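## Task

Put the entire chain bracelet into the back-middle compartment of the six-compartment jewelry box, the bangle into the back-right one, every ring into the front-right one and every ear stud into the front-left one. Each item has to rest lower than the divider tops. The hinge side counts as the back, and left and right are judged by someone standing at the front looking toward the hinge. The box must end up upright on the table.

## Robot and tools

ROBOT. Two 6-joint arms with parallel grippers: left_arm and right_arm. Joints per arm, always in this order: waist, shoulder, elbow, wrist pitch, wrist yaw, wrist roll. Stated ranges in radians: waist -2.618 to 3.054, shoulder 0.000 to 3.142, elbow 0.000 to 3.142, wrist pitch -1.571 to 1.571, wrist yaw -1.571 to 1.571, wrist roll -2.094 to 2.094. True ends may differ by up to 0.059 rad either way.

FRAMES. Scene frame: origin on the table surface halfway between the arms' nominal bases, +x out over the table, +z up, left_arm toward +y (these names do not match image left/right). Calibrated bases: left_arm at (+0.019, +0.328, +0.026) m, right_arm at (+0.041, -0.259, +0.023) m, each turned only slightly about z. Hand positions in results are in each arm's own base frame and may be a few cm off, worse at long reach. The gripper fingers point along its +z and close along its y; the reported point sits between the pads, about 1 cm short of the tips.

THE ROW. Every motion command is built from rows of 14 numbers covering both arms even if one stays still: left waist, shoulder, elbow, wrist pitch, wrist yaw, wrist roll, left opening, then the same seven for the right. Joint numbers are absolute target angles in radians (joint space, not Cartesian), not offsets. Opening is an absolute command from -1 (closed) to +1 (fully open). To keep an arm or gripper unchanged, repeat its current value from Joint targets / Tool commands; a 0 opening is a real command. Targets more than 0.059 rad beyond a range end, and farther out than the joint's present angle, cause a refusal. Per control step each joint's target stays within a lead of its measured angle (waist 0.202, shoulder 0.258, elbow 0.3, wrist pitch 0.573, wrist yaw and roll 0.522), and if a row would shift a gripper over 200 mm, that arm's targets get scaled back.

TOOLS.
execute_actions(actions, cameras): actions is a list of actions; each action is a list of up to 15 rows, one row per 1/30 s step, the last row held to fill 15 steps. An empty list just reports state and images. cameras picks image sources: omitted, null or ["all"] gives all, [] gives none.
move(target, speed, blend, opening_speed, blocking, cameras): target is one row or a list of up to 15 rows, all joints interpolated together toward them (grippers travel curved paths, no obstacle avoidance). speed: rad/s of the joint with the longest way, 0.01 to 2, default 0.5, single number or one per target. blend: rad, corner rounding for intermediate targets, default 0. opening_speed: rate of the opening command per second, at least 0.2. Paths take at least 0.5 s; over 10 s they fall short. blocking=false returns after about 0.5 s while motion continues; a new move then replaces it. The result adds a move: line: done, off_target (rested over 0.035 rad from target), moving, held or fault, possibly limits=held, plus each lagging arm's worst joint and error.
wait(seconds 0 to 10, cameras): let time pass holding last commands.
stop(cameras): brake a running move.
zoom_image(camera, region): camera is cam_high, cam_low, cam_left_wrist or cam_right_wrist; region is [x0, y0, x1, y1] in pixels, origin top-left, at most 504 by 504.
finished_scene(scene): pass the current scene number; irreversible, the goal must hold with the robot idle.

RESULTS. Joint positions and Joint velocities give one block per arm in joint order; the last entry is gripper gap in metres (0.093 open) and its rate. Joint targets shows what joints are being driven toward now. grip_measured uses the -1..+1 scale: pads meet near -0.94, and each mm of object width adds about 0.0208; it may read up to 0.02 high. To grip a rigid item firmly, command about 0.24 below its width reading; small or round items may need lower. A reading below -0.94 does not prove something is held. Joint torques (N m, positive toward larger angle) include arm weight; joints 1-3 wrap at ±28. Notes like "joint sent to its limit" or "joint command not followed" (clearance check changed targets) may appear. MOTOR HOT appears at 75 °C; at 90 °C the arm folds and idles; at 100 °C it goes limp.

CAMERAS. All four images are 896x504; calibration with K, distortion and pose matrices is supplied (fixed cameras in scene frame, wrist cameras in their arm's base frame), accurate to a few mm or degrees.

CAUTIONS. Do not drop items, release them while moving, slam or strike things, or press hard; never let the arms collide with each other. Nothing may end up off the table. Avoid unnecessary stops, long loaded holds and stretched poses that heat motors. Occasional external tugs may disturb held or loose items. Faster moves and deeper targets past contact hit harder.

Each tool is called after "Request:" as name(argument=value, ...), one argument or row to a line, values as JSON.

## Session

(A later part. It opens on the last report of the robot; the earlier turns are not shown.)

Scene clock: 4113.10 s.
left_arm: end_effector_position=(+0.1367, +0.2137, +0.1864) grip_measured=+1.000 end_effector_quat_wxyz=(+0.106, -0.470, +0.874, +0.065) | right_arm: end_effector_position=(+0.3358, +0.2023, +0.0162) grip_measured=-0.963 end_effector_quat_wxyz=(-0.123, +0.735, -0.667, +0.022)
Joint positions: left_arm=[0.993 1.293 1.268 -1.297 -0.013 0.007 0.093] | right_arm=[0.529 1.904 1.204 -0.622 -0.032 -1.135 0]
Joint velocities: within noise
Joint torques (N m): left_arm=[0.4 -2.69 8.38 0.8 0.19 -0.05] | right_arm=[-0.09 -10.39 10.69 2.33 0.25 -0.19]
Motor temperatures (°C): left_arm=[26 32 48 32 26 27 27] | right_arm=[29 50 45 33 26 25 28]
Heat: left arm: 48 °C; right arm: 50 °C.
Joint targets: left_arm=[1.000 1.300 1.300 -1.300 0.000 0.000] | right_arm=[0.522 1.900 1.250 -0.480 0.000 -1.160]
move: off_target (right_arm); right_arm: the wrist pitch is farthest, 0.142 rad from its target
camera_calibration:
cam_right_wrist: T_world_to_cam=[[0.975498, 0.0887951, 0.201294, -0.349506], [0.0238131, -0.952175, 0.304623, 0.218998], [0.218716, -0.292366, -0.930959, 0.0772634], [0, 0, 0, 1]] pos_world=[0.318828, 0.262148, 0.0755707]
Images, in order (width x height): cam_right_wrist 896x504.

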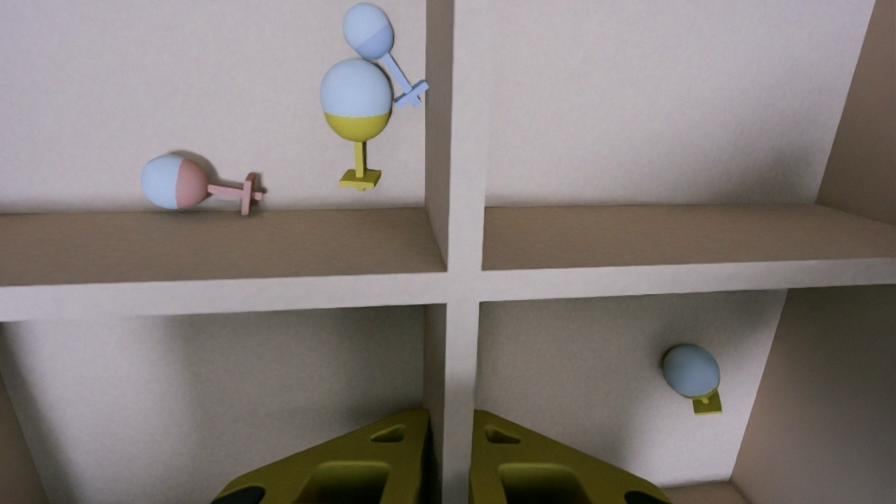

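Request:
move(
  target=[
    [1.0,1.3,1.3,-1.3,0,0,1,0.529,1.90,1.195,-0.64,0,-1.135,-1],
    [1.0,1.3,1.3,-1.3,0,0,1,0.529,1.90,1.195,-0.64,0,-1.135,-0.5],
    [1.0,1.3,1.3,-1.3,0,0,1,0.529,1.75,1.36,-0.9,0,-1.1,-0.5],
    [1.0,1.3,1.3,-1.3,0,0,1,0.47,1.72,1.36,-0.8,-0.1,-0.4,-0.5],
    [1.0,1.3,1.3,-1.3,0,0,1,0.408,1.87,1.36,-0.662,-0.25,0.43,-0.5],
  ],
  speed=[0.3,0.2,0.3,0.7,0.5],
  opening_speed=0.6,
  blend=[0,0,0.05,0.05,0],
  cameras=["cam_right_wrist"],
)

Scene clock: 4140.40 s.
left_arm: end_effector_position=(+0.1367, +0.2137, +0.1864) grip_measured=+1.000 end_effector_quat_wxyz=(+0.106, -0.470, +0.874, +0.065) | right_arm: end_effector_position=(+0.3729, +0.2078, +0.0790) grip_measured=-0.502 end_effector_quat_wxyz=(+0.125, -0.021, +0.975, +0.184)
Joint positions: left_arm=[0.993 1.293 1.268 -1.297 -0.013 0.007 0.093] | right_arm=[0.414 1.853 1.341 -0.678 -0.241 0.417 0.021]
Joint velocities: within noise
Joint torques (N m): left_arm=[0.42 -2.69 8.36 0.81 0.19 -0.05] | right_arm=[-0.02 -8.68 8.79 1.33 -0.17 0.12]
Motor temperatures (°C): left_arm=[26 32 48 32 26 27 27] | right_arm=[29 53 47 37 27 25 28]
Heat: left arm: 48 °C; right arm: 53 °C.
Joint targets: left_arm=[1.000 1.300 1.300 -1.300 0.000 0.000] | right_arm=[0.408 1.870 1.360 -0.662 -0.250 0.430]
move: done
camera_calibration:
cam_right_wrist: T_world_to_cam=[[0.0962512, -0.927451, -0.361344, 0.184661], [-0.972999, -0.164182, 0.162223, 0.423414], [-0.20978, 0.335973, -0.918212, 0.157436], [0, 0, 0, 1]] pos_world=[0.427235, 0.187886, 0.142598]
Images, in order (width x height): cam_right_wrist 896x504.

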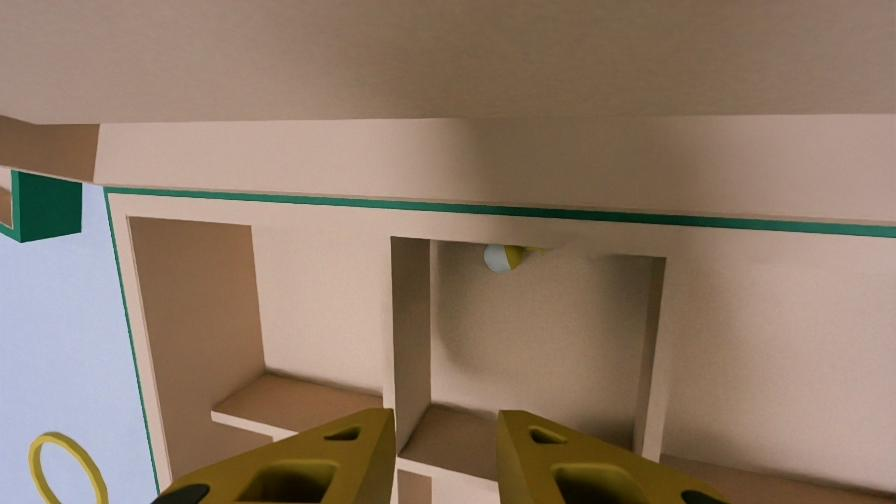

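Request:
move(
  target=[
    [1.0,1.3,1.3,-1.3,0,0,1,0.408,1.961,1.341,-0.583,-0.25,0.48,-0.55],
    [1.0,1.3,1.3,-1.3,0,0,1,0.408,2.01,1.31,-0.51,-0.25,0.48,-0.55],
  ],
  speed=[0.3,0.15],
  cameras=["cam_right_wrist"],
)

Scene clock: 4168.77 s.
left_arm: end_effector_position=(+0.1367, +0.2137, +0.1864) grip_measured=+1.000 end_effector_quat_wxyz=(+0.106, -0.470, +0.874, +0.065) | right_arm: end_effector_position=(+0.3995, +0.2179, +0.0319) grip_measured=-0.548 end_effector_quat_wxyz=(+0.135, +0.003, +0.971, +0.196)
Joint positions: left_arm=[0.993 1.293 1.268 -1.297 -0.013 0.007 0.093] | right_arm=[0.409 1.993 1.321 -0.483 -0.247 0.467 0.019]
Joint velocities: within noise
Joint torques (N m): left_arm=[0.4 -2.69 8.36 0.81 0.19 -0.05] | right_arm=[0.4 -9.66 5.68 0.94 -0.14 0.16]
Motor temperatures (°C): left_arm=[26 32 48 32 26 27 27] | right_arm=[29 52 48 35 27 25 28]
Heat: left arm: 48 °C; right arm: 52 °C.
Joint targets: left_arm=[1.000 1.300 1.300 -1.300 0.000 0.000] | right_arm=[0.408 2.010 1.310 -0.510 -0.250 0.480]
move: done
camera_calibration:
cam_right_wrist: T_world_to_cam=[[0.0565296, -0.919517, -0.388963, 0.189535], [-0.981556, -0.122448, 0.146816, 0.4534], [-0.182627, 0.373489, -0.909479, 0.0970361], [0, 0, 0, 1]] pos_world=[0.452044, 0.193556, 0.0954081]
Images, in order (width x height): cam_right_wrist 896x504.

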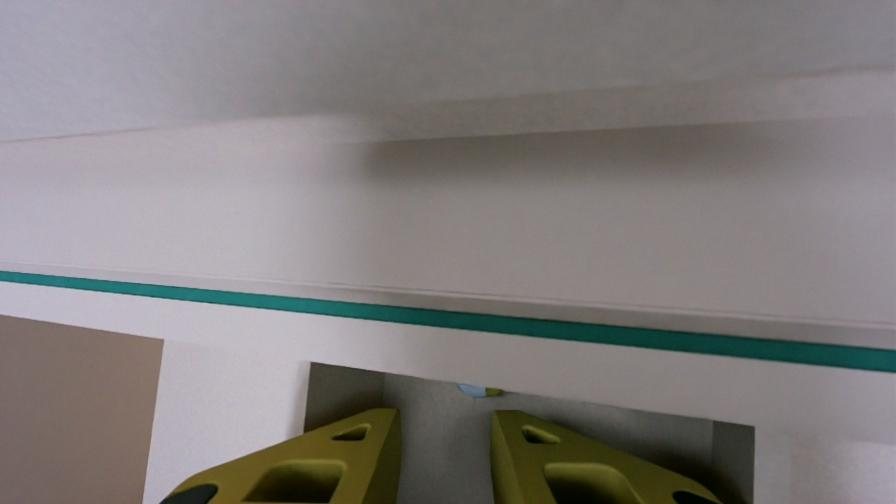

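Request:
move(
  target=[
    [1.0,1.3,1.3,-1.3,0,0,1,0.396,1.95,1.30,-0.56,-0.25,0.53,-0.55],
    [1.0,1.3,1.3,-1.3,0,0,1,0.396,2.005,1.268,-0.48,-0.25,0.53,-0.55],
  ],
  speed=[0.25,0.15],
  cameras=["cam_right_wrist"],
)

Scene clock: 4178.73 s.
left_arm: end_effector_position=(+0.1367, +0.2137, +0.1864) grip_measured=+1.000 end_effector_quat_wxyz=(+0.106, -0.470, +0.874, +0.065) | right_arm: end_effector_position=(+0.3896, +0.2152, +0.0274) grip_measured=-0.548 end_effector_quat_wxyz=(+0.117, +0.030, +0.972, +0.200)
Joint positions: left_arm=[0.993 1.293 1.268 -1.297 -0.013 0.007 0.093] | right_arm=[0.408 1.979 1.289 -0.487 -0.257 0.522 0.019]
Joint velocities: within noise
Joint torques (N m): left_arm=[0.42 -2.69 8.38 0.81 0.19 -0.05] | right_arm=[-0.57 -8.65 4.62 1.22 -0.04 0.11]
Motor temperatures (°C): left_arm=[26 32 48 32 26 27 27] | right_arm=[29 54 47 34 27 25 28]
Heat: left arm: 48 °C; right arm: 54 °C.
Joint targets: left_arm=[1.000 1.300 1.300 -1.300 0.000 0.000] | right_arm=[0.396 2.005 1.268 -0.480 -0.250 0.530]
move: done
camera_calibration:
cam_right_wrist: T_world_to_cam=[[-0.00340871, -0.915139, -0.403125, 0.208596], [-0.978572, -0.0799421, 0.189752, 0.4325], [-0.205876, 0.395133, -0.895257, 0.0961757], [0, 0, 0, 1]] pos_world=[0.443744, 0.187467, 0.0881244]
Images, in order (width x height): cam_right_wrist 896x504.

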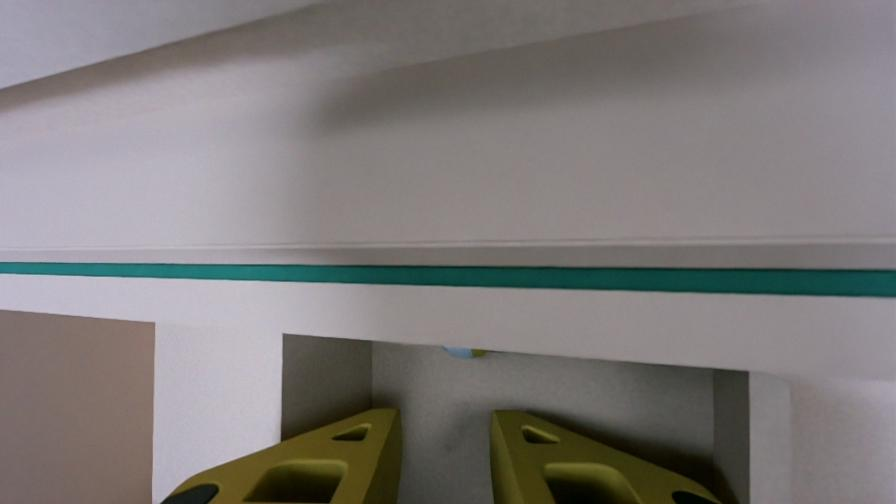

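Request:
move(
  target=[
    [1.0,1.3,1.3,-1.3,0,0,1,0.41,2.02,1.30,-0.48,-0.25,0.53,-0.55],
    [1.0,1.3,1.3,-1.3,0,0,1,0.41,2.06,1.302,-0.44,-0.25,0.53,-0.55],
  ],
  speed=[0.2,0.1],
  cameras=["cam_right_wrist"],
)

Scene clock: 4191.57 s.
left_arm: end_effector_position=(+0.1367, +0.2137, +0.1864) grip_measured=+1.000 end_effector_quat_wxyz=(+0.106, -0.470, +0.874, +0.065) | right_arm: end_effector_position=(+0.3919, +0.2177, +0.0263) grip_measured=-0.549 end_effector_quat_wxyz=(+0.115, +0.032, +0.972, +0.204)
Joint positions: left_arm=[0.993 1.293 1.268 -1.297 -0.013 0.007 0.093] | right_arm=[0.408 1.993 1.302 -0.486 -0.266 0.527 0.019]
Joint velocities: within noise
Joint torques (N m): left_arm=[0.42 -2.69 8.38 0.81 0.19 -0.06] | right_arm=[0.64 -4.82 6.63 1.66 0.04 0.06]
Motor temperatures (°C): left_arm=[26 32 48 32 26 27 27] | right_arm=[29 53 45 35 26 25 27]
Heat: left arm: 48 °C; right arm: 53 °C.
Joint targets: left_arm=[1.000 1.300 1.300 -1.300 0.000 0.000] | right_arm=[0.410 2.060 1.302 -0.440 -0.250 0.530]
move: off_target (right_arm); right_arm: the shoulder is farthest, 0.067 rad from its target
camera_calibration:
cam_right_wrist: T_world_to_cam=[[-0.00564662, -0.911775, -0.410652, 0.210771], [-0.977782, -0.081019, 0.193332, 0.435024], [-0.209546, 0.40262, -0.89106, 0.0943509], [0, 0, 0, 1]] pos_world=[0.44632, 0.189433, 0.0865218]
Images, in order (width x height): cam_right_wrist 896x504.

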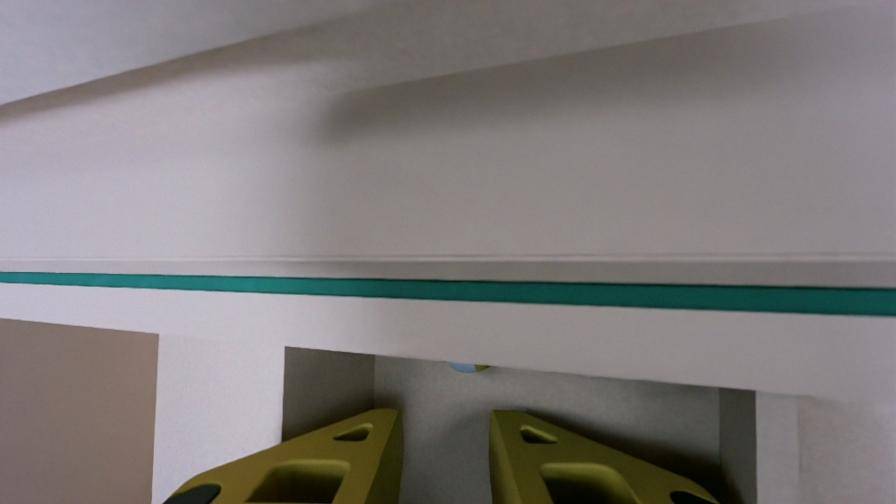

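Request:
move(
  target=[
    [1.0,1.3,1.3,-1.3,0,0,1,0.408,1.92,1.33,-0.6,-0.25,0.53,-0.55],
    [1.0,1.3,1.3,-1.3,0,0,1,0.326,1.98,1.34,-0.552,-0.45,0.45,-0.58],
    [1.0,1.3,1.3,-1.3,0,0,1,0.326,2.035,1.295,-0.46,-0.45,0.45,-0.6],
  ],
  speed=[0.25,0.25,0.15],
  cameras=["cam_right_wrist"],
)

Scene clock: 4211.80 s.
left_arm: end_effector_position=(+0.1367, +0.2137, +0.1864) grip_measured=+1.000 end_effector_quat_wxyz=(+0.106, -0.470, +0.874, +0.065) | right_arm: end_effector_position=(+0.4000, +0.2183, +0.0388) grip_measured=-0.598 end_effector_quat_wxyz=(+0.099, +0.014, +0.953, +0.288)
Joint positions: left_arm=[0.993 1.293 1.268 -1.297 -0.013 0.007 0.093] | right_arm=[0.332 2.003 1.314 -0.461 -0.468 0.464 0.017]
Joint velocities: within noise
Joint torques (N m): left_arm=[0.4 -2.7 8.38 0.81 0.19 -0.06] | right_arm=[-0.05 -8.32 4.89 1.22 -0.07 -0.12]
Motor temperatures (°C): left_arm=[26 32 48 32 26 27 27] | right_arm=[29 51 45 36 26 25 27]
Heat: left arm: 48 °C; right arm: 51 °C.
Joint targets: left_arm=[1.000 1.300 1.300 -1.300 0.000 0.000] | right_arm=[0.326 2.035 1.295 -0.460 -0.450 0.450]
move: done; target 3's new numbers were sent with right_arm's shoulder 0.037 rad from that target
camera_calibration:
cam_right_wrist: T_world_to_cam=[[0.0385187, -0.829143, -0.557708, 0.186542], [-0.967844, -0.169799, 0.185595, 0.456295], [-0.248583, 0.532626, -0.809022, 0.0909836], [0, 0, 0, 1]] pos_world=[0.457054, 0.183689, 0.092958]
Images, in order (width x height): cam_right_wrist 896x504.

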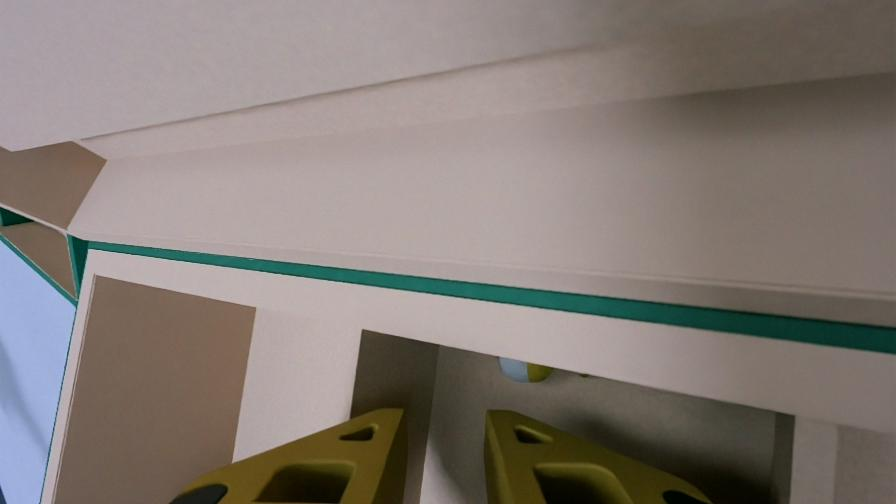

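Request:
move(
  target=[
    [1.0,1.3,1.3,-1.3,0,0,1,0.33,2.05,1.31,-0.46,-0.45,0.48,-0.6],
    [1.0,1.3,1.3,-1.3,0,0,1,0.332,2.095,1.308,-0.44,-0.45,0.5,-0.6],
  ],
  speed=0.15,
  cameras=["cam_right_wrist"],
)

Scene clock: 4231.40 s.
left_arm: end_effector_position=(+0.1367, +0.2137, +0.1864) grip_measured=+1.000 end_effector_quat_wxyz=(+0.106, -0.470, +0.874, +0.065) | right_arm: end_effector_position=(+0.4077, +0.2224, +0.0324) grip_measured=-0.599 end_effector_quat_wxyz=(+0.104, +0.022, +0.950, +0.295)
Joint positions: left_arm=[0.993 1.293 1.268 -1.297 -0.013 0.007 0.093] | right_arm=[0.333 2.034 1.321 -0.417 -0.473 0.487 0.016]
Joint velocities: within noise
Joint torques (N m): left_arm=[0.42 -2.7 8.38 0.81 0.19 -0.06] | right_arm=[0.38 -5.78 5.44 1.01 -0.01 0.15]
Motor temperatures (°C): left_arm=[26 32 48 32 26 27 27] | right_arm=[29 52 44 35 26 25 27]
Heat: left arm: 48 °C; right arm: 52 °C.
Joint targets: left_arm=[1.000 1.300 1.300 -1.300 0.000 0.000] | right_arm=[0.332 2.095 1.308 -0.440 -0.450 0.500]
move: off_target (right_arm); right_arm: the shoulder is farthest, 0.061 rad from its target
camera_calibration:
cam_right_wrist: T_world_to_cam=[[0.0286913, -0.820413, -0.57105, 0.188567], [-0.971259, -0.157927, 0.17809, 0.464587], [-0.236292, 0.549528, -0.801365, 0.0764885], [0, 0, 0, 1]] pos_world=[0.463898, 0.186041, 0.0862379]
Images, in order (width x height): cam_right_wrist 896x504.

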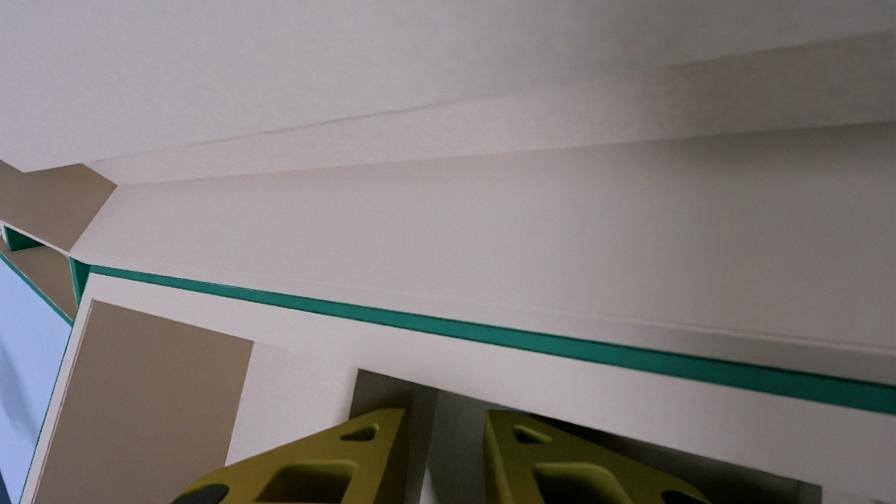

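Request:
move(
  target=[
    [1.0,1.3,1.3,-1.3,0,0,1,0.33,1.97,1.34,-0.58,-0.45,0.48,-0.7],
    [1.0,1.3,1.3,-1.3,0,0,1,0.505,1.9,1.39,-0.71,0,0.5,-1],
    [1.0,1.3,1.3,-1.3,0,0,1,0.505,2.038,1.388,-0.553,0,0.5,-1],
  ],
  speed=[0.25,0.4,0.25],
  cameras=["cam_right_wrist"],
)

Scene clock: 4252.27 s.
left_arm: end_effector_position=(+0.1367, +0.2137, +0.1864) grip_measured=+1.000 end_effector_quat_wxyz=(+0.106, -0.470, +0.874, +0.065) | right_arm: end_effector_position=(+0.3904, +0.2152, +0.0223) grip_measured=-0.973 end_effector_quat_wxyz=(+0.146, -0.006, +0.986, +0.082)
Joint positions: left_arm=[0.993 1.293 1.268 -1.297 -0.013 0.007 0.093] | right_arm=[0.502 2.019 1.37 -0.586 -0.005 0.491 0]
Joint velocities: within noise
Joint torques (N m): left_arm=[0.42 -2.69 8.36 0.81 0.19 -0.05] | right_arm=[0.73 -9.69 8.29 1.4 0.1 0.13]
Motor temperatures (°C): left_arm=[26 32 48 32 26 27 27] | right_arm=[29 50 44 34 26 25 27]
Heat: left arm: 48 °C; right arm: 50 °C.
Joint targets: left_arm=[1.000 1.300 1.300 -1.300 0.000 0.000] | right_arm=[0.505 2.038 1.388 -0.553 0.000 0.500]
move: done
camera_calibration:
cam_right_wrist: T_world_to_cam=[[0.0446083, -0.984891, -0.167332, 0.197606], [-0.986375, -0.0699714, 0.148888, 0.436135], [-0.158347, 0.15841, -0.974593, 0.125913], [0, 0, 0, 1]] pos_world=[0.441316, 0.205192, 0.0908444]
Images, in order (width x height): cam_right_wrist 896x504.

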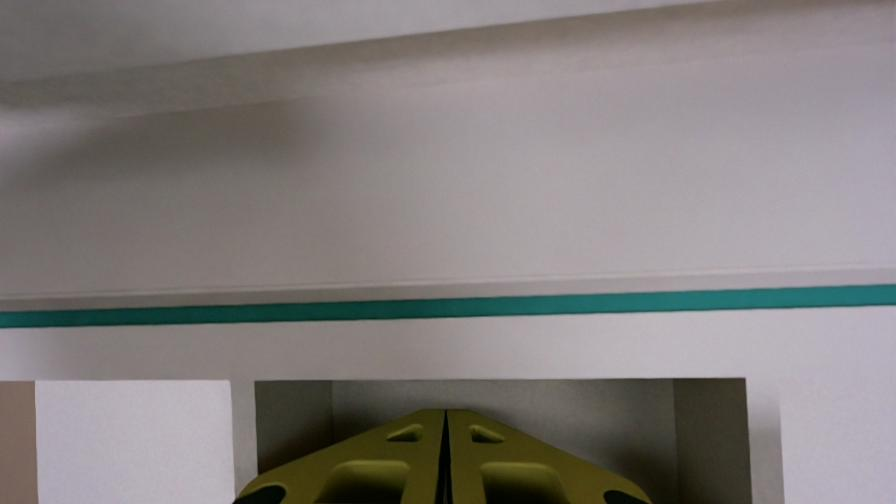

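Request:
move(
  target=[
    [1.0,1.3,1.3,-1.3,0,0,1,0.505,1.9,1.39,-0.71,0,0.5,-1],
  ],
  speed=0.3,
  cameras=["cam_right_wrist"],
)

Scene clock: 4259.23 s.
left_arm: end_effector_position=(+0.1367, +0.2137, +0.1864) grip_measured=+1.000 end_effector_quat_wxyz=(+0.106, -0.470, +0.874, +0.065) | right_arm: end_effector_position=(+0.3727, +0.2062, +0.0530) grip_measured=-0.973 end_effector_quat_wxyz=(+0.136, -0.007, +0.988, +0.076)
Joint positions: left_arm=[0.993 1.293 1.268 -1.297 -0.013 0.007 0.093] | right_arm=[0.504 1.923 1.37 -0.704 -0.005 0.491 0]
Joint velocities: within noise
Joint torques (N m): left_arm=[0.42 -2.69 8.36 0.81 0.19 -0.05] | right_arm=[0.59 -13 8.66 0.96 0.1 0.13]
Motor temperatures (°C): left_arm=[26 32 48 32 26 27 27] | right_arm=[29 52 45 34 26 25 27]
Heat: left arm: 48 °C; right arm: 52 °C.
Joint targets: left_arm=[1.000 1.300 1.300 -1.300 0.000 0.000] | right_arm=[0.505 1.900 1.390 -0.710 0.000 0.500]
move: done
camera_calibration:
cam_right_wrist: T_world_to_cam=[[0.0428206, -0.986641, -0.157183, 0.19509], [-0.983171, -0.0695805, 0.168918, 0.411091], [-0.177598, 0.147305, -0.973016, 0.163842], [0, 0, 0, 1]] pos_world=[0.424917, 0.196953, 0.120645]
Images, in order (width x height): cam_right_wrist 896x504.

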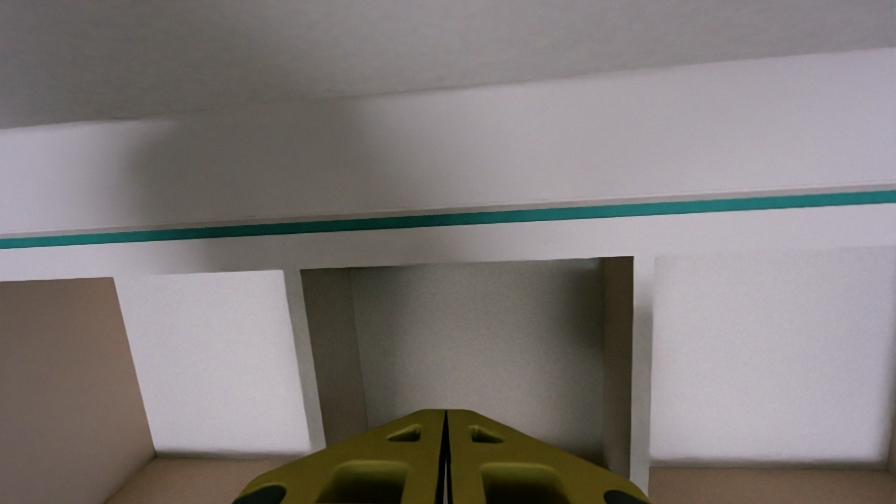

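Request:
move(
  target=[
    [1.0,1.3,1.3,-1.3,0,0,1,0.52,1.72,1.37,-0.9,0,-0.3,-0.9],
    [1.0,1.3,1.3,-1.3,0,0,1,0.529,1.76,1.32,-0.87,0,-1.08,-0.6],
  ],
  speed=[0.4,0.7],
  blend=0.08,
  cameras=["cam_right_wrist"],
)

Scene clock: 4270.80 s.
left_arm: end_effector_position=(+0.1367, +0.2137, +0.1864) grip_measured=+1.000 end_effector_quat_wxyz=(+0.106, -0.470, +0.874, +0.065) | right_arm: end_effector_position=(+0.3305, +0.1912, +0.0952) grip_measured=-0.603 end_effector_quat_wxyz=(-0.134, +0.707, -0.693, +0.035)
Joint positions: left_arm=[0.993 1.293 1.268 -1.297 -0.013 0.007 0.093] | right_arm=[0.523 1.75 1.33 -0.873 -0.005 -1.068 0.016]
Joint velocities: within noise
Joint torques (N m): left_arm=[0.42 -2.7 8.36 0.81 0.19 -0.06] | right_arm=[1.05 -8.2 5.93 0.95 0.01 -0.05]
Motor temperatures (°C): left_arm=[26 32 48 32 26 27 27] | right_arm=[29 55 46 34 26 25 27]
Heat: left arm: 48 °C; right arm: 55 °C.
Joint targets: left_arm=[1.000 1.300 1.300 -1.300 0.000 0.000] | right_arm=[0.529 1.760 1.320 -0.870 0.000 -1.080]
move: done
camera_calibration:
cam_right_wrist: T_world_to_cam=[[0.973236, 0.0109683, 0.229544, -0.346284], [-0.0594767, -0.952805, 0.297701, 0.212816], [0.221976, -0.303386, -0.926652, 0.149318], [0, 0, 0, 1]] pos_world=[0.316529, 0.251872, 0.154498]
Images, in order (width x height): cam_right_wrist 896x504.

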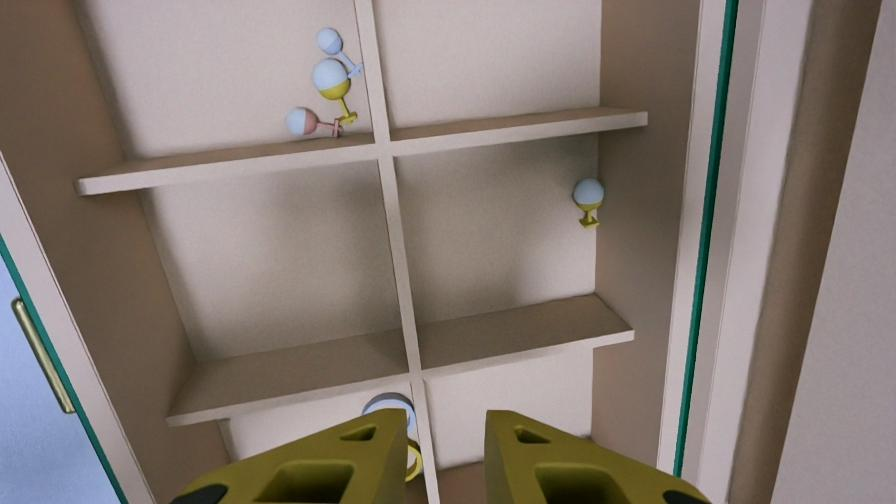

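Request:
move(
  target=[
    [1.0,1.3,1.3,-1.3,0,0,1,0.548,1.835,1.24,-0.73,0,-1.11,-0.44],
    [1.0,1.3,1.3,-1.3,0,0,1,0.548,1.904,1.169,-0.585,0,-1.11,-0.44],
    [1.0,1.3,1.3,-1.3,0,0,1,0.548,1.904,1.169,-0.585,0,-1.11,-1],
  ],
  speed=0.25,
  opening_speed=0.6,
  cameras=["cam_right_wrist"],
)

Scene clock: 4291.77 s.
left_arm: end_effector_position=(+0.1367, +0.2137, +0.1864) grip_measured=+1.000 end_effector_quat_wxyz=(+0.106, -0.470, +0.874, +0.065) | right_arm: end_effector_position=(+0.3326, +0.2012, +0.0150) grip_measured=-0.935 end_effector_quat_wxyz=(-0.123, +0.732, -0.669, +0.034)
Joint positions: left_arm=[0.993 1.293 1.268 -1.297 -0.013 0.007 0.093] | right_arm=[0.542 1.889 1.176 -0.602 -0.005 -1.118 0]
Joint velocities: within noise
Joint torques (N m): left_arm=[0.4 -2.7 8.36 0.81 0.19 -0.05] | right_arm=[1.02 -8.46 5.61 1.04 0 0.13]
Motor temperatures (°C): left_arm=[26 32 48 32 26 27 27] | right_arm=[29 53 45 33 26 25 27]
Heat: left arm: 48 °C; right arm: 53 °C.
Joint targets: left_arm=[1.000 1.300 1.300 -1.300 0.000 0.000] | right_arm=[0.548 1.904 1.169 -0.585 0.000 -1.110]
move: done
camera_calibration:
cam_right_wrist: T_world_to_cam=[[0.972658, 0.0825555, 0.217075, -0.34404], [0.00915428, -0.94759, 0.319358, 0.222064], [0.232063, -0.308639, -0.922436, 0.0752226], [0, 0, 0, 1]] pos_world=[0.315144, 0.262044, 0.0731529]
Images, in order (width x height): cam_right_wrist 896x504.

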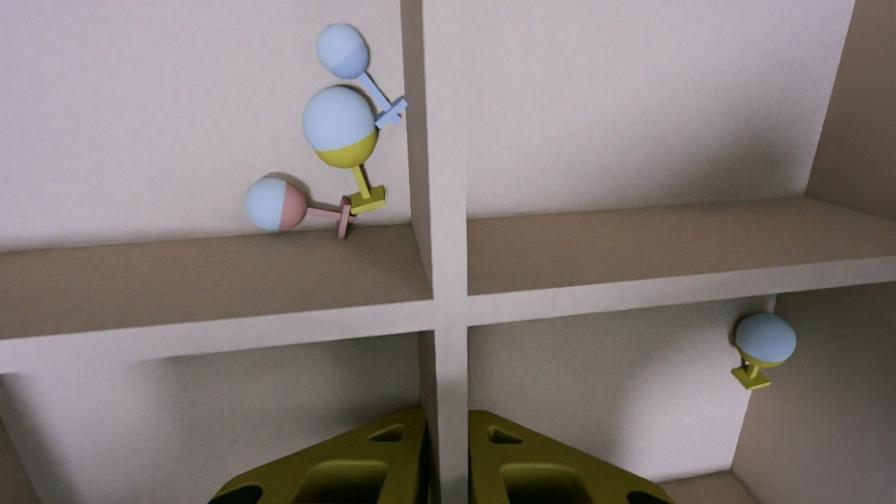

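Request:
move(
  target=[
    [1.0,1.3,1.3,-1.3,0,0,1,0.548,1.885,1.185,-0.6,0,-1.11,-1],
    [1.0,1.3,1.3,-1.3,0,0,1,0.64,1.70,0.925,-0.62,0,-1.02,-1],
  ],
  speed=[0.2,0.25],
  cameras=["cam_right_wrist"],
)

Scene clock: 4298.23 s.
left_arm: end_effector_position=(+0.1367, +0.2137, +0.1864) grip_measured=+1.000 end_effector_quat_wxyz=(+0.106, -0.470, +0.874, +0.065) | right_arm: end_effector_position=(+0.2660, +0.1935, +0.0124) grip_measured=-0.962 end_effector_quat_wxyz=(-0.108, +0.731, -0.673, +0.019)
Joint positions: left_arm=[0.993 1.293 1.268 -1.297 -0.013 0.007 0.093] | right_arm=[0.626 1.714 0.951 -0.589 -0.006 -1.028 0]
Joint velocities: within noise
Joint torques (N m): left_arm=[0.42 -2.69 8.36 0.81 0.19 -0.05] | right_arm=[1.72 -9.24 3.63 0.48 0.03 0.14]
Motor temperatures (°C): left_arm=[26 32 48 32 26 27 27] | right_arm=[29 53 44 33 26 25 28]
Heat: left arm: 48 °C; right arm: 53 °C.
Joint targets: left_arm=[1.000 1.300 1.300 -1.300 0.000 0.000] | right_arm=[0.640 1.700 0.925 -0.620 0.000 -1.020]
move: done
camera_calibration:
cam_right_wrist: T_world_to_cam=[[0.981618, 0.0786403, 0.173899, -0.279237], [0.0192126, -0.947252, 0.319914, 0.213534], [0.189884, -0.310692, -0.931351, 0.0975878], [0, 0, 0, 1]] pos_world=[0.251471, 0.254549, 0.071135]
Images, in order (width x height): cam_right_wrist 896x504.

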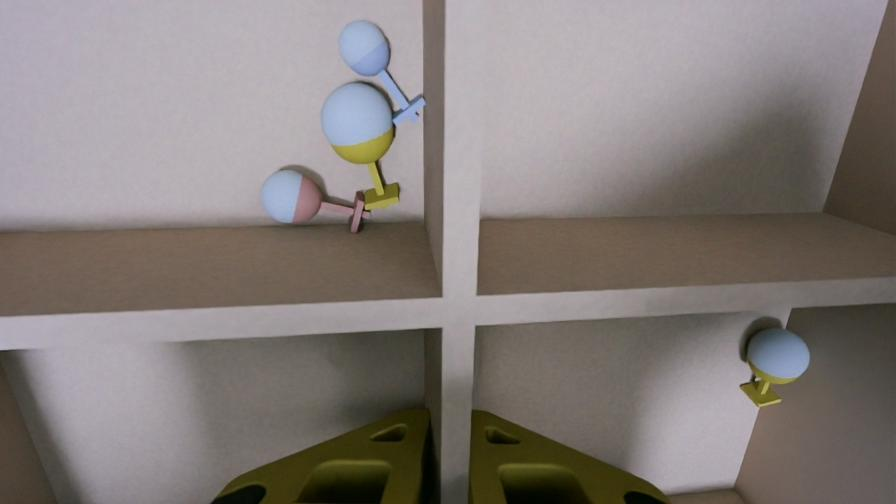

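Request:
move(
  target=[
    [1.0,1.3,1.3,-1.3,0,0,1,0.635,1.69,0.95,-0.56,0,-1.03,-1],
    [1.0,1.3,1.3,-1.3,0,0,1,0.56,1.85,1.17,-0.48,0,-1.115,-1],
  ],
  speed=[0.3,1.2],
  cameras=["cam_right_wrist"],
)

Scene clock: 4304.97 s.
left_arm: end_effector_position=(+0.1367, +0.2137, +0.1864) grip_measured=+1.000 end_effector_quat_wxyz=(+0.106, -0.470, +0.874, +0.065) | right_arm: end_effector_position=(+0.3099, +0.2048, +0.0147) grip_measured=-0.964 end_effector_quat_wxyz=(-0.115, +0.733, -0.671, +0.011)
Joint positions: left_arm=[0.993 1.293 1.268 -1.297 -0.013 0.007 0.093] | right_arm=[0.567 1.849 1.129 -0.62 -0.038 -1.088 0]
Joint velocities: within noise
Joint torques (N m): left_arm=[0.4 -2.69 8.38 0.81 0.19 -0.05] | right_arm=[-0.09 -9.37 10.14 2.28 0.32 -0.21]
Motor temperatures (°C): left_arm=[26 32 48 32 26 27 27] | right_arm=[29 52 44 33 26 25 28]
Heat: left arm: 48 °C; right arm: 52 °C.
Joint targets: left_arm=[1.000 1.300 1.300 -1.300 0.000 0.000] | right_arm=[0.560 1.850 1.170 -0.480 0.000 -1.115]
move: off_target (right_arm); right_arm: the wrist pitch is farthest, 0.140 rad from its target
camera_calibration:
cam_right_wrist: T_world_to_cam=[[0.981068, 0.0822843, 0.175316, -0.324158], [0.0262561, -0.953405, 0.30055, 0.221961], [0.191878, -0.290256, -0.937515, 0.0902362], [0, 0, 0, 1]] pos_world=[0.294879, 0.264483, 0.0747177]
Images, in order (width x height): cam_right_wrist 896x504.

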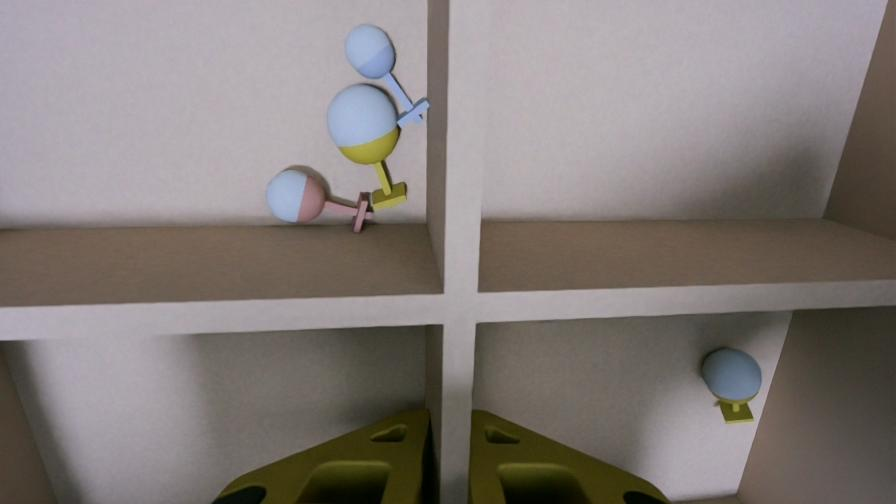

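Request:
move(
  target=[
    [1.0,1.3,1.3,-1.3,0,0,1,0.566,1.85,1.12,-0.63,0,-1.09,-1],
    [1.0,1.3,1.3,-1.3,0,0,1,0.566,1.85,1.12,-0.63,0,-1.09,-0.5],
    [1.0,1.3,1.3,-1.3,0,0,1,0.566,1.72,1.27,-0.85,0,-1.09,-0.5],
    [1.0,1.3,1.3,-1.3,0,0,1,0.55,1.7,1.3,-0.8,0,-0.3,-0.9],
    [1.0,1.3,1.3,-1.3,0,0,1,0.54,1.793,1.307,-0.716,0,0.51,-1],
  ],
  speed=[0.2,0.2,0.3,0.7,0.6],
  opening_speed=0.6,
  blend=[0,0,0.05,0.05,0],
  cameras=["cam_right_wrist"],
)

Scene clock: 4328.77 s.
left_arm: end_effector_position=(+0.1367, +0.2137, +0.1864) grip_measured=+1.000 end_effector_quat_wxyz=(+0.106, -0.470, +0.874, +0.065) | right_arm: end_effector_position=(+0.3420, +0.2095, +0.0817) grip_measured=-0.973 end_effector_quat_wxyz=(+0.148, -0.024, +0.985, +0.090)
Joint positions: left_arm=[0.993 1.293 1.268 -1.297 -0.013 0.007 0.093] | right_arm=[0.546 1.776 1.286 -0.731 -0.008 0.498 0]
Joint velocities: within noise
Joint torques (N m): left_arm=[0.4 -2.69 8.36 0.81 0.19 -0.06] | right_arm=[-0.06 -7.92 9.01 1.25 0.12 0.17]
Motor temperatures (°C): left_arm=[26 32 48 32 26 27 27] | right_arm=[29 52 47 36 26 25 28]
Heat: left arm: 48 °C; right arm: 52 °C.
Joint targets: left_arm=[1.000 1.300 1.300 -1.300 0.000 0.000] | right_arm=[0.540 1.793 1.307 -0.716 0.000 0.510]
move: done; blend cut to 0 rad at target 4; target 2's new numbers were sent with right_arm's wrist yaw 0.037 rad from that target
camera_calibration:
cam_right_wrist: T_world_to_cam=[[0.0842323, -0.980501, -0.177544, 0.190405], [-0.984127, -0.109791, 0.13943, 0.387503], [-0.156204, 0.162981, -0.974186, 0.175281], [0, 0, 0, 1]] pos_world=[0.392693, 0.200669, 0.150532]
Images, in order (width x height): cam_right_wrist 896x504.

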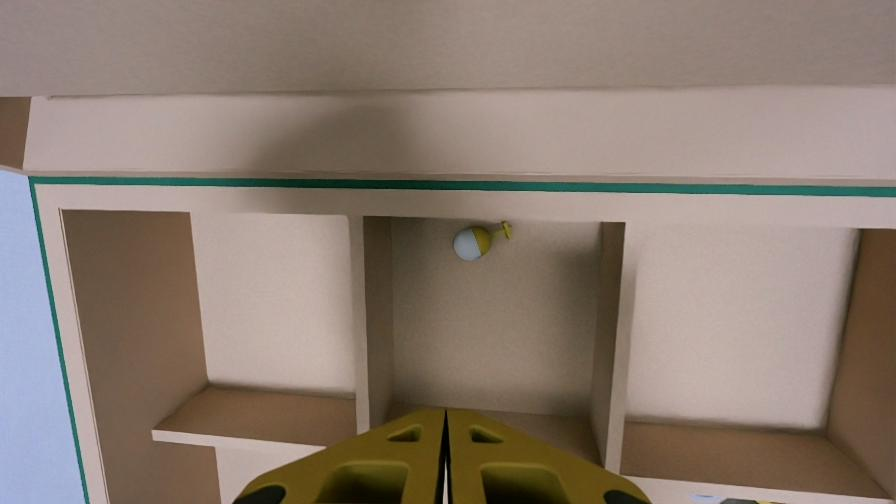

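Request:
move(
  target=[
    [1.0,1.3,1.3,-1.3,0,0,1,0.527,1.919,1.262,-0.545,0,0.5,-1],
    [1.0,1.3,1.3,-1.3,0,0,1,0.527,1.975,1.212,-0.448,0,0.5,-1],
  ],
  speed=[0.3,0.12],
  cameras=["cam_right_wrist"],
)

Scene clock: 4343.90 s.
left_arm: end_effector_position=(+0.1367, +0.2137, +0.1864) grip_measured=+1.000 end_effector_quat_wxyz=(+0.106, -0.470, +0.874, +0.065) | right_arm: end_effector_position=(+0.3718, +0.2177, +0.0179) grip_measured=-0.973 end_effector_quat_wxyz=(+0.166, -0.017, +0.982, +0.090)
Joint positions: left_arm=[0.993 1.293 1.268 -1.297 -0.013 0.007 0.093] | right_arm=[0.533 1.946 1.228 -0.471 0.007 0.497 0]
Joint velocities: within noise
Joint torques (N m): left_arm=[0.42 -2.69 8.38 0.81 0.19 -0.05] | right_arm=[0.05 -7.94 5.07 1.39 -0.02 0.07]
Motor temperatures (°C): left_arm=[26 32 48 32 26 27 27] | right_arm=[29 51 47 35 26 25 28]
Heat: left arm: 48 °C; right arm: 51 °C.
Joint targets: left_arm=[1.000 1.300 1.300 -1.300 0.000 0.000] | right_arm=[0.527 1.975 1.212 -0.448 0.000 0.500]
move: done
camera_calibration:
cam_right_wrist: T_world_to_cam=[[0.0724535, -0.981171, -0.179037, 0.189217], [-0.990223, -0.0922201, 0.104664, 0.425655], [-0.119204, 0.169703, -0.978259, 0.10136], [0, 0, 0, 1]] pos_world=[0.419867, 0.207707, 0.0884823]
Images, in order (width x height): cam_right_wrist 896x504.

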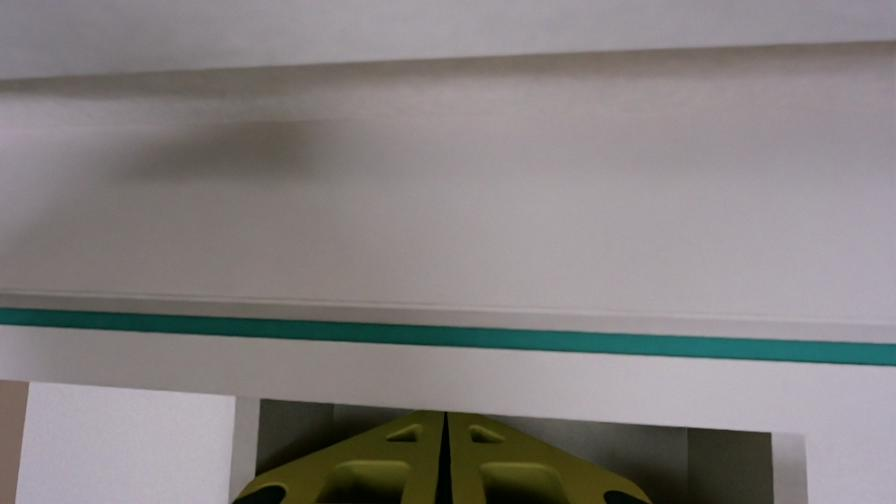

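Request:
move(
  target=[
    [1.0,1.3,1.3,-1.3,0,0,1,0.552,1.918,1.107,-0.413,0,0.525,-1],
    [1.0,1.3,1.3,-1.3,0,0,1,0.552,1.78,1.24,-0.65,0,0.525,-1],
    [1.0,1.3,1.3,-1.3,0,0,1,0.54,1.793,1.307,-0.716,0,0.51,-1],
  ],
  speed=[0.06,0.25,0.4],
  cameras=["cam_right_wrist"],
)

Scene clock: 4353.77 s.
left_arm: end_effector_position=(+0.1367, +0.2137, +0.1864) grip_measured=+1.000 end_effector_quat_wxyz=(+0.106, -0.470, +0.874, +0.065) | right_arm: end_effector_position=(+0.3499, +0.2131, +0.0748) grip_measured=-0.973 end_effector_quat_wxyz=(+0.154, -0.016, +0.984, +0.092)
Joint positions: left_arm=[0.993 1.293 1.268 -1.297 -0.013 0.007 0.093] | right_arm=[0.545 1.806 1.29 -0.694 -0.003 0.514 0]
Joint velocities: within noise
Joint torques (N m): left_arm=[0.42 -2.69 8.36 0.81 0.19 -0.05] | right_arm=[0.01 -10.95 8.59 0.87 0.09 0.01]
Motor temperatures (°C): left_arm=[26 32 48 32 26 27 27] | right_arm=[29 52 46 34 26 25 28]
Heat: left arm: 48 °C; right arm: 52 °C.
Joint targets: left_arm=[1.000 1.300 1.300 -1.300 0.000 0.000] | right_arm=[0.540 1.793 1.307 -0.716 0.000 0.510]
move: done
camera_calibration:
cam_right_wrist: T_world_to_cam=[[0.0692491, -0.980531, -0.18375, 0.197715], [-0.987129, -0.0939657, 0.129406, 0.395066], [-0.144153, 0.172424, -0.974418, 0.163071], [0, 0, 0, 1]] pos_world=[0.399796, 0.202871, 0.144105]
Images, in order (width x height): cam_right_wrist 896x504.

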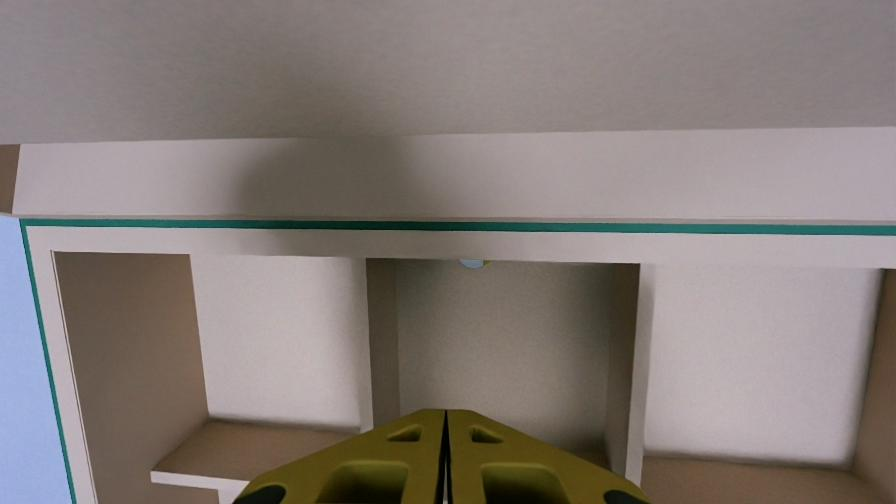

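Request:
move(
  target=[
    [1.0,1.3,1.3,-1.3,0,0,1,0.525,1.925,1.285,-0.545,0,0.5,-1],
    [1.0,1.3,1.3,-1.3,0,0,1,0.525,1.985,1.232,-0.448,0,0.5,-1],
    [1.0,1.3,1.3,-1.3,0,0,1,0.525,2.005,1.228,-0.44,0,0.5,-1],
  ],
  speed=[0.3,0.12,0.1],
  cameras=["cam_right_wrist"],
)

Request:
move(
  target=[
    [1.0,1.3,1.3,-1.3,0,0,1,0.54,1.97,1.165,-0.42,0,0.515,-1],
  ],
  speed=0.04,
  cameras=["cam_right_wrist"],
)

Scene clock: 4369.10 s.
left_arm: end_effector_position=(+0.1367, +0.2137, +0.1864) grip_measured=+1.000 end_effector_quat_wxyz=(+0.106, -0.470, +0.874, +0.065) | right_arm: end_effector_position=(+0.3783, +0.2199, +0.0222) grip_measured=-0.973 end_effector_quat_wxyz=(+0.173, -0.013, +0.980, +0.093)
Joint positions: left_arm=[0.993 1.293 1.268 -1.297 -0.013 0.007 0.093] | right_arm=[0.53 1.953 1.251 -0.473 0.01 0.502 0]
Joint velocities: within noise
Joint torques (N m): left_arm=[0.42 -2.69 8.38 0.81 0.19 -0.05] | right_arm=[0.03 -5.94 4.48 1.53 -0.03 0.02]
Motor temperatures (°C): left_arm=[26 32 48 32 26 27 27] | right_arm=[29 54 46 34 26 25 28]
Heat: left arm: 48 °C; right arm: 54 °C.
Joint targets: left_arm=[1.000 1.300 1.300 -1.300 0.000 0.000] | right_arm=[0.525 2.005 1.228 -0.440 0.000 0.500]
move: off_target (right_arm); right_arm: the shoulder is farthest, 0.052 rad from its target
camera_calibration:
cam_right_wrist: T_world_to_cam=[[0.0673477, -0.98051, -0.184566, 0.193512], [-0.992126, -0.0853913, 0.0916185, 0.431343], [-0.105593, 0.176942, -0.978541, 0.0991735], [0, 0, 0, 1]] pos_world=[0.425386, 0.209025, 0.0932419]
Images, in order (width x height): cam_right_wrist 896x504.

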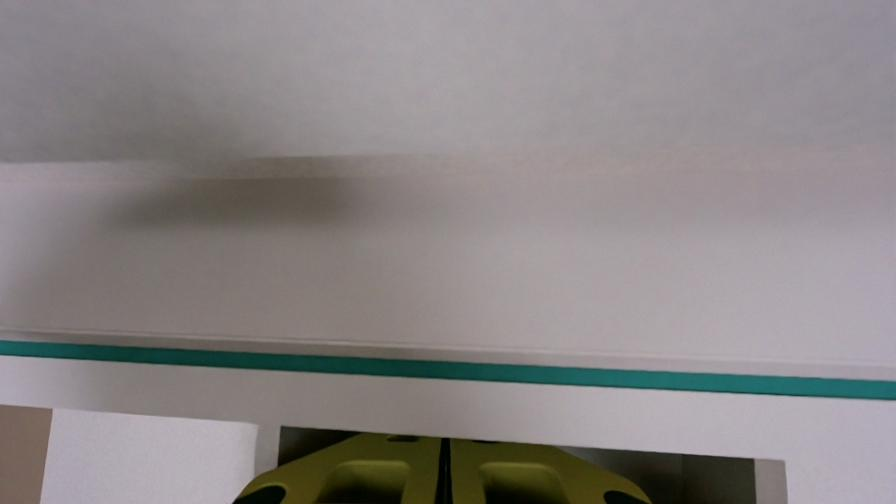

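Scene clock: 4370.97 s.
left_arm: end_effector_position=(+0.1367, +0.2137, +0.1864) grip_measured=+1.000 end_effector_quat_wxyz=(+0.106, -0.470, +0.874, +0.065) | right_arm: end_effector_position=(+0.3764, +0.2211, +0.0208) grip_measured=-0.973 end_effector_quat_wxyz=(+0.187, -0.015, +0.977, +0.101)
Joint positions: left_arm=[0.993 1.293 1.268 -1.297 -0.013 0.007 0.093] | right_arm=[0.535 1.932 1.2 -0.409 0.01 0.502 0]
Joint velocities: within noise
Joint torques (N m): left_arm=[0.4 -2.69 8.38 0.81 0.19 -0.05] | right_arm=[0.94 -7.01 3.3 1.12 -0.04 0.18]
Motor temperatures (°C): left_arm=[26 32 48 32 26 27 27] | right_arm=[29 53 45 34 26 25 28]
Heat: left arm: 48 °C; right arm: 53 °C.
Joint targets: left_arm=[1.000 1.300 1.300 -1.300 0.000 0.000] | right_arm=[0.540 1.970 1.165 -0.420 0.000 0.515]
move: off_target (right_arm); right_arm: the shoulder is farthest, 0.038 rad from its target
camera_calibration:
cam_right_wrist: T_world_to_cam=[[0.0774427, -0.97687, -0.199319, 0.190256], [-0.993955, -0.091253, 0.0610464, 0.432276], [-0.0778229, 0.193387, -0.978031, 0.0833336], [0, 0, 0, 1]] pos_world=[0.421414, 0.209186, 0.0930358]
Images, in order (width x height): cam_right_wrist 896x504.

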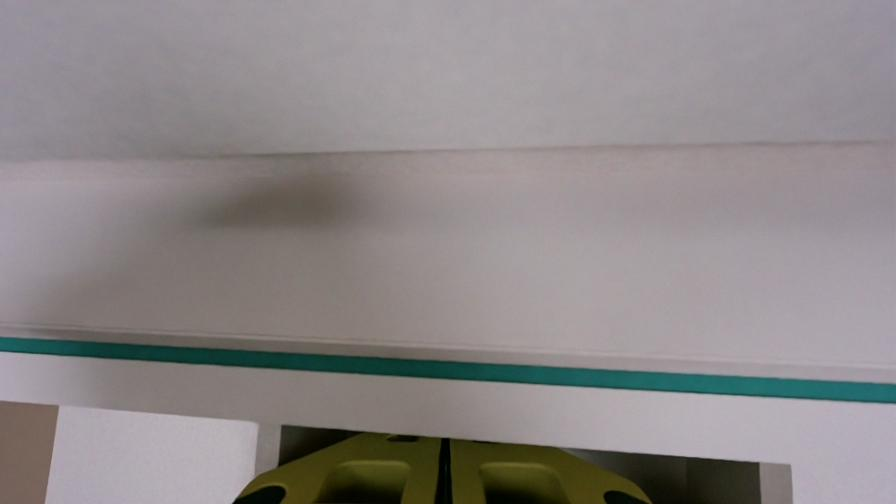

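Request:
move(
  target=[
    [1.0,1.3,1.3,-1.3,0,0,1,0.54,1.83,1.26,-0.62,0,0.5,-1],
    [1.0,1.3,1.3,-1.3,0,0,1,0.55,1.72,1.3,-0.85,0,-0.3,-0.6],
    [1.0,1.3,1.3,-1.3,0,0,1,0.566,1.72,1.27,-0.85,0,-1.09,-0.44],
  ],
  speed=[0.2,0.6,0.6],
  blend=0.05,
  cameras=["cam_right_wrist"],
)

Scene clock: 4391.23 s.
left_arm: end_effector_position=(+0.1367, +0.2137, +0.1864) grip_measured=+1.000 end_effector_quat_wxyz=(+0.106, -0.470, +0.874, +0.065) | right_arm: end_effector_position=(+0.3196, +0.2002, +0.0833) grip_measured=-0.443 end_effector_quat_wxyz=(-0.132, +0.723, -0.677, +0.035)
Joint positions: left_arm=[0.993 1.293 1.268 -1.297 -0.013 0.007 0.093] | right_arm=[0.56 1.746 1.279 -0.831 0 -1.078 0.024]
Joint velocities: within noise
Joint torques (N m): left_arm=[0.4 -2.69 8.38 0.81 0.19 -0.06] | right_arm=[1.05 -11.54 5.98 0.71 -0.04 -0.06]
Motor temperatures (°C): left_arm=[26 32 48 32 26 27 27] | right_arm=[29 53 44 33 26 25 28]
Heat: left arm: 48 °C; right arm: 53 °C.
Joint targets: left_arm=[1.000 1.300 1.300 -1.300 0.000 0.000] | right_arm=[0.566 1.720 1.270 -0.850 0.000 -1.090]
move: done; blend cut to 0 rad at target 2
camera_calibration:
cam_right_wrist: T_world_to_cam=[[0.971901, 0.0570564, 0.228369, -0.341827], [-0.016056, -0.951849, 0.306145, 0.209483], [0.23484, -0.301209, -0.924188, 0.1387], [0, 0, 0, 1]] pos_world=[0.303013, 0.260677, 0.142115]
Images, in order (width x height): cam_right_wrist 896x504.

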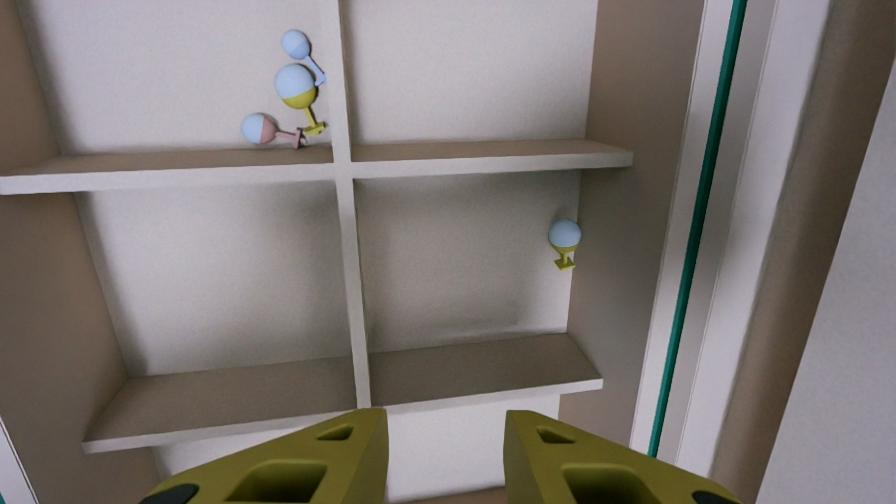

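Request:
move(
  target=[
    [1.0,1.3,1.3,-1.3,0,0,1,0.580,1.763,1.14,-0.69,0,-1.1,-0.44],
    [1.0,1.3,1.3,-1.3,0,0,1,0.580,1.825,1.07,-0.565,0,-1.1,-0.44],
    [1.0,1.3,1.3,-1.3,0,0,1,0.580,1.825,1.07,-0.565,0,-1.1,-1],
    [1.0,1.3,1.3,-1.3,0,0,1,0.57,1.81,1.095,-0.56,0,-1.11,-1],
    [1.0,1.3,1.3,-1.3,0,0,1,0.50,1.965,1.35,-0.5,0,-1.18,-1],
  ],
  speed=[0.25,0.25,0.25,0.25,2.0],
  opening_speed=0.6,
  cameras=["cam_right_wrist"],
)

Scene clock: 4409.30 s.
left_arm: end_effector_position=(+0.1367, +0.2137, +0.1864) grip_measured=+1.000 end_effector_quat_wxyz=(+0.106, -0.470, +0.874, +0.065) | right_arm: end_effector_position=(+0.3642, +0.2065, +0.0187) grip_measured=-0.962 end_effector_quat_wxyz=(-0.135, +0.732, -0.668, +0.031)
Joint positions: left_arm=[0.993 1.293 1.268 -1.297 -0.013 0.007 0.093] | right_arm=[0.505 1.972 1.304 -0.627 -0.027 -1.154 0]
Joint velocities: within noise
Joint torques (N m): left_arm=[0.4 -2.69 8.38 0.81 0.19 -0.06] | right_arm=[0.13 -11.52 10.8 2.22 0.19 -0.22]
Motor temperatures (°C): left_arm=[26 32 48 32 26 27 27] | right_arm=[29 55 44 33 26 25 28]
Heat: left arm: 48 °C; right arm: 55 °C.
Joint targets: left_arm=[1.000 1.300 1.300 -1.300 0.000 0.000] | right_arm=[0.500 1.965 1.350 -0.500 0.000 -1.180]
move: off_target (right_arm); right_arm: the wrist pitch is farthest, 0.127 rad from its target
camera_calibration:
cam_right_wrist: T_world_to_cam=[[0.969955, 0.080606, 0.229543, -0.374886], [0.00836258, -0.954006, 0.299671, 0.227669], [0.24314, -0.288748, -0.926017, 0.0648961], [0, 0, 0, 1]] pos_world=[0.34594, 0.266154, 0.0779214]
Images, in order (width x height): cam_right_wrist 896x504.

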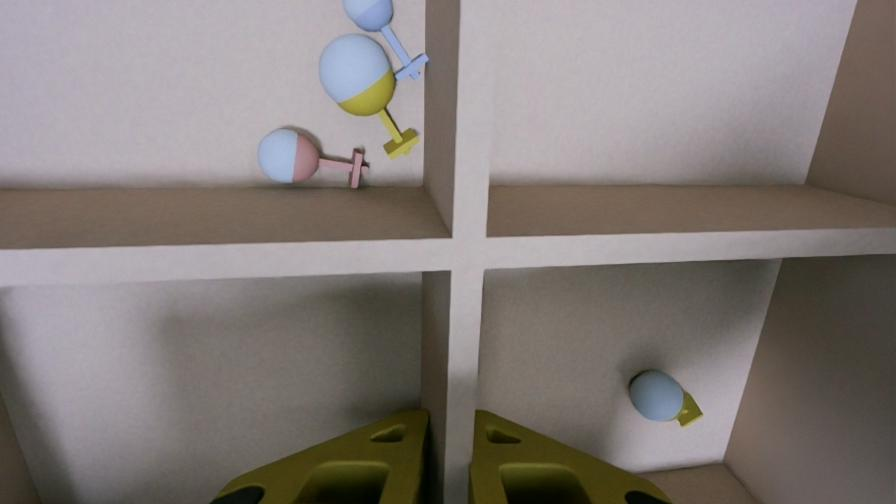

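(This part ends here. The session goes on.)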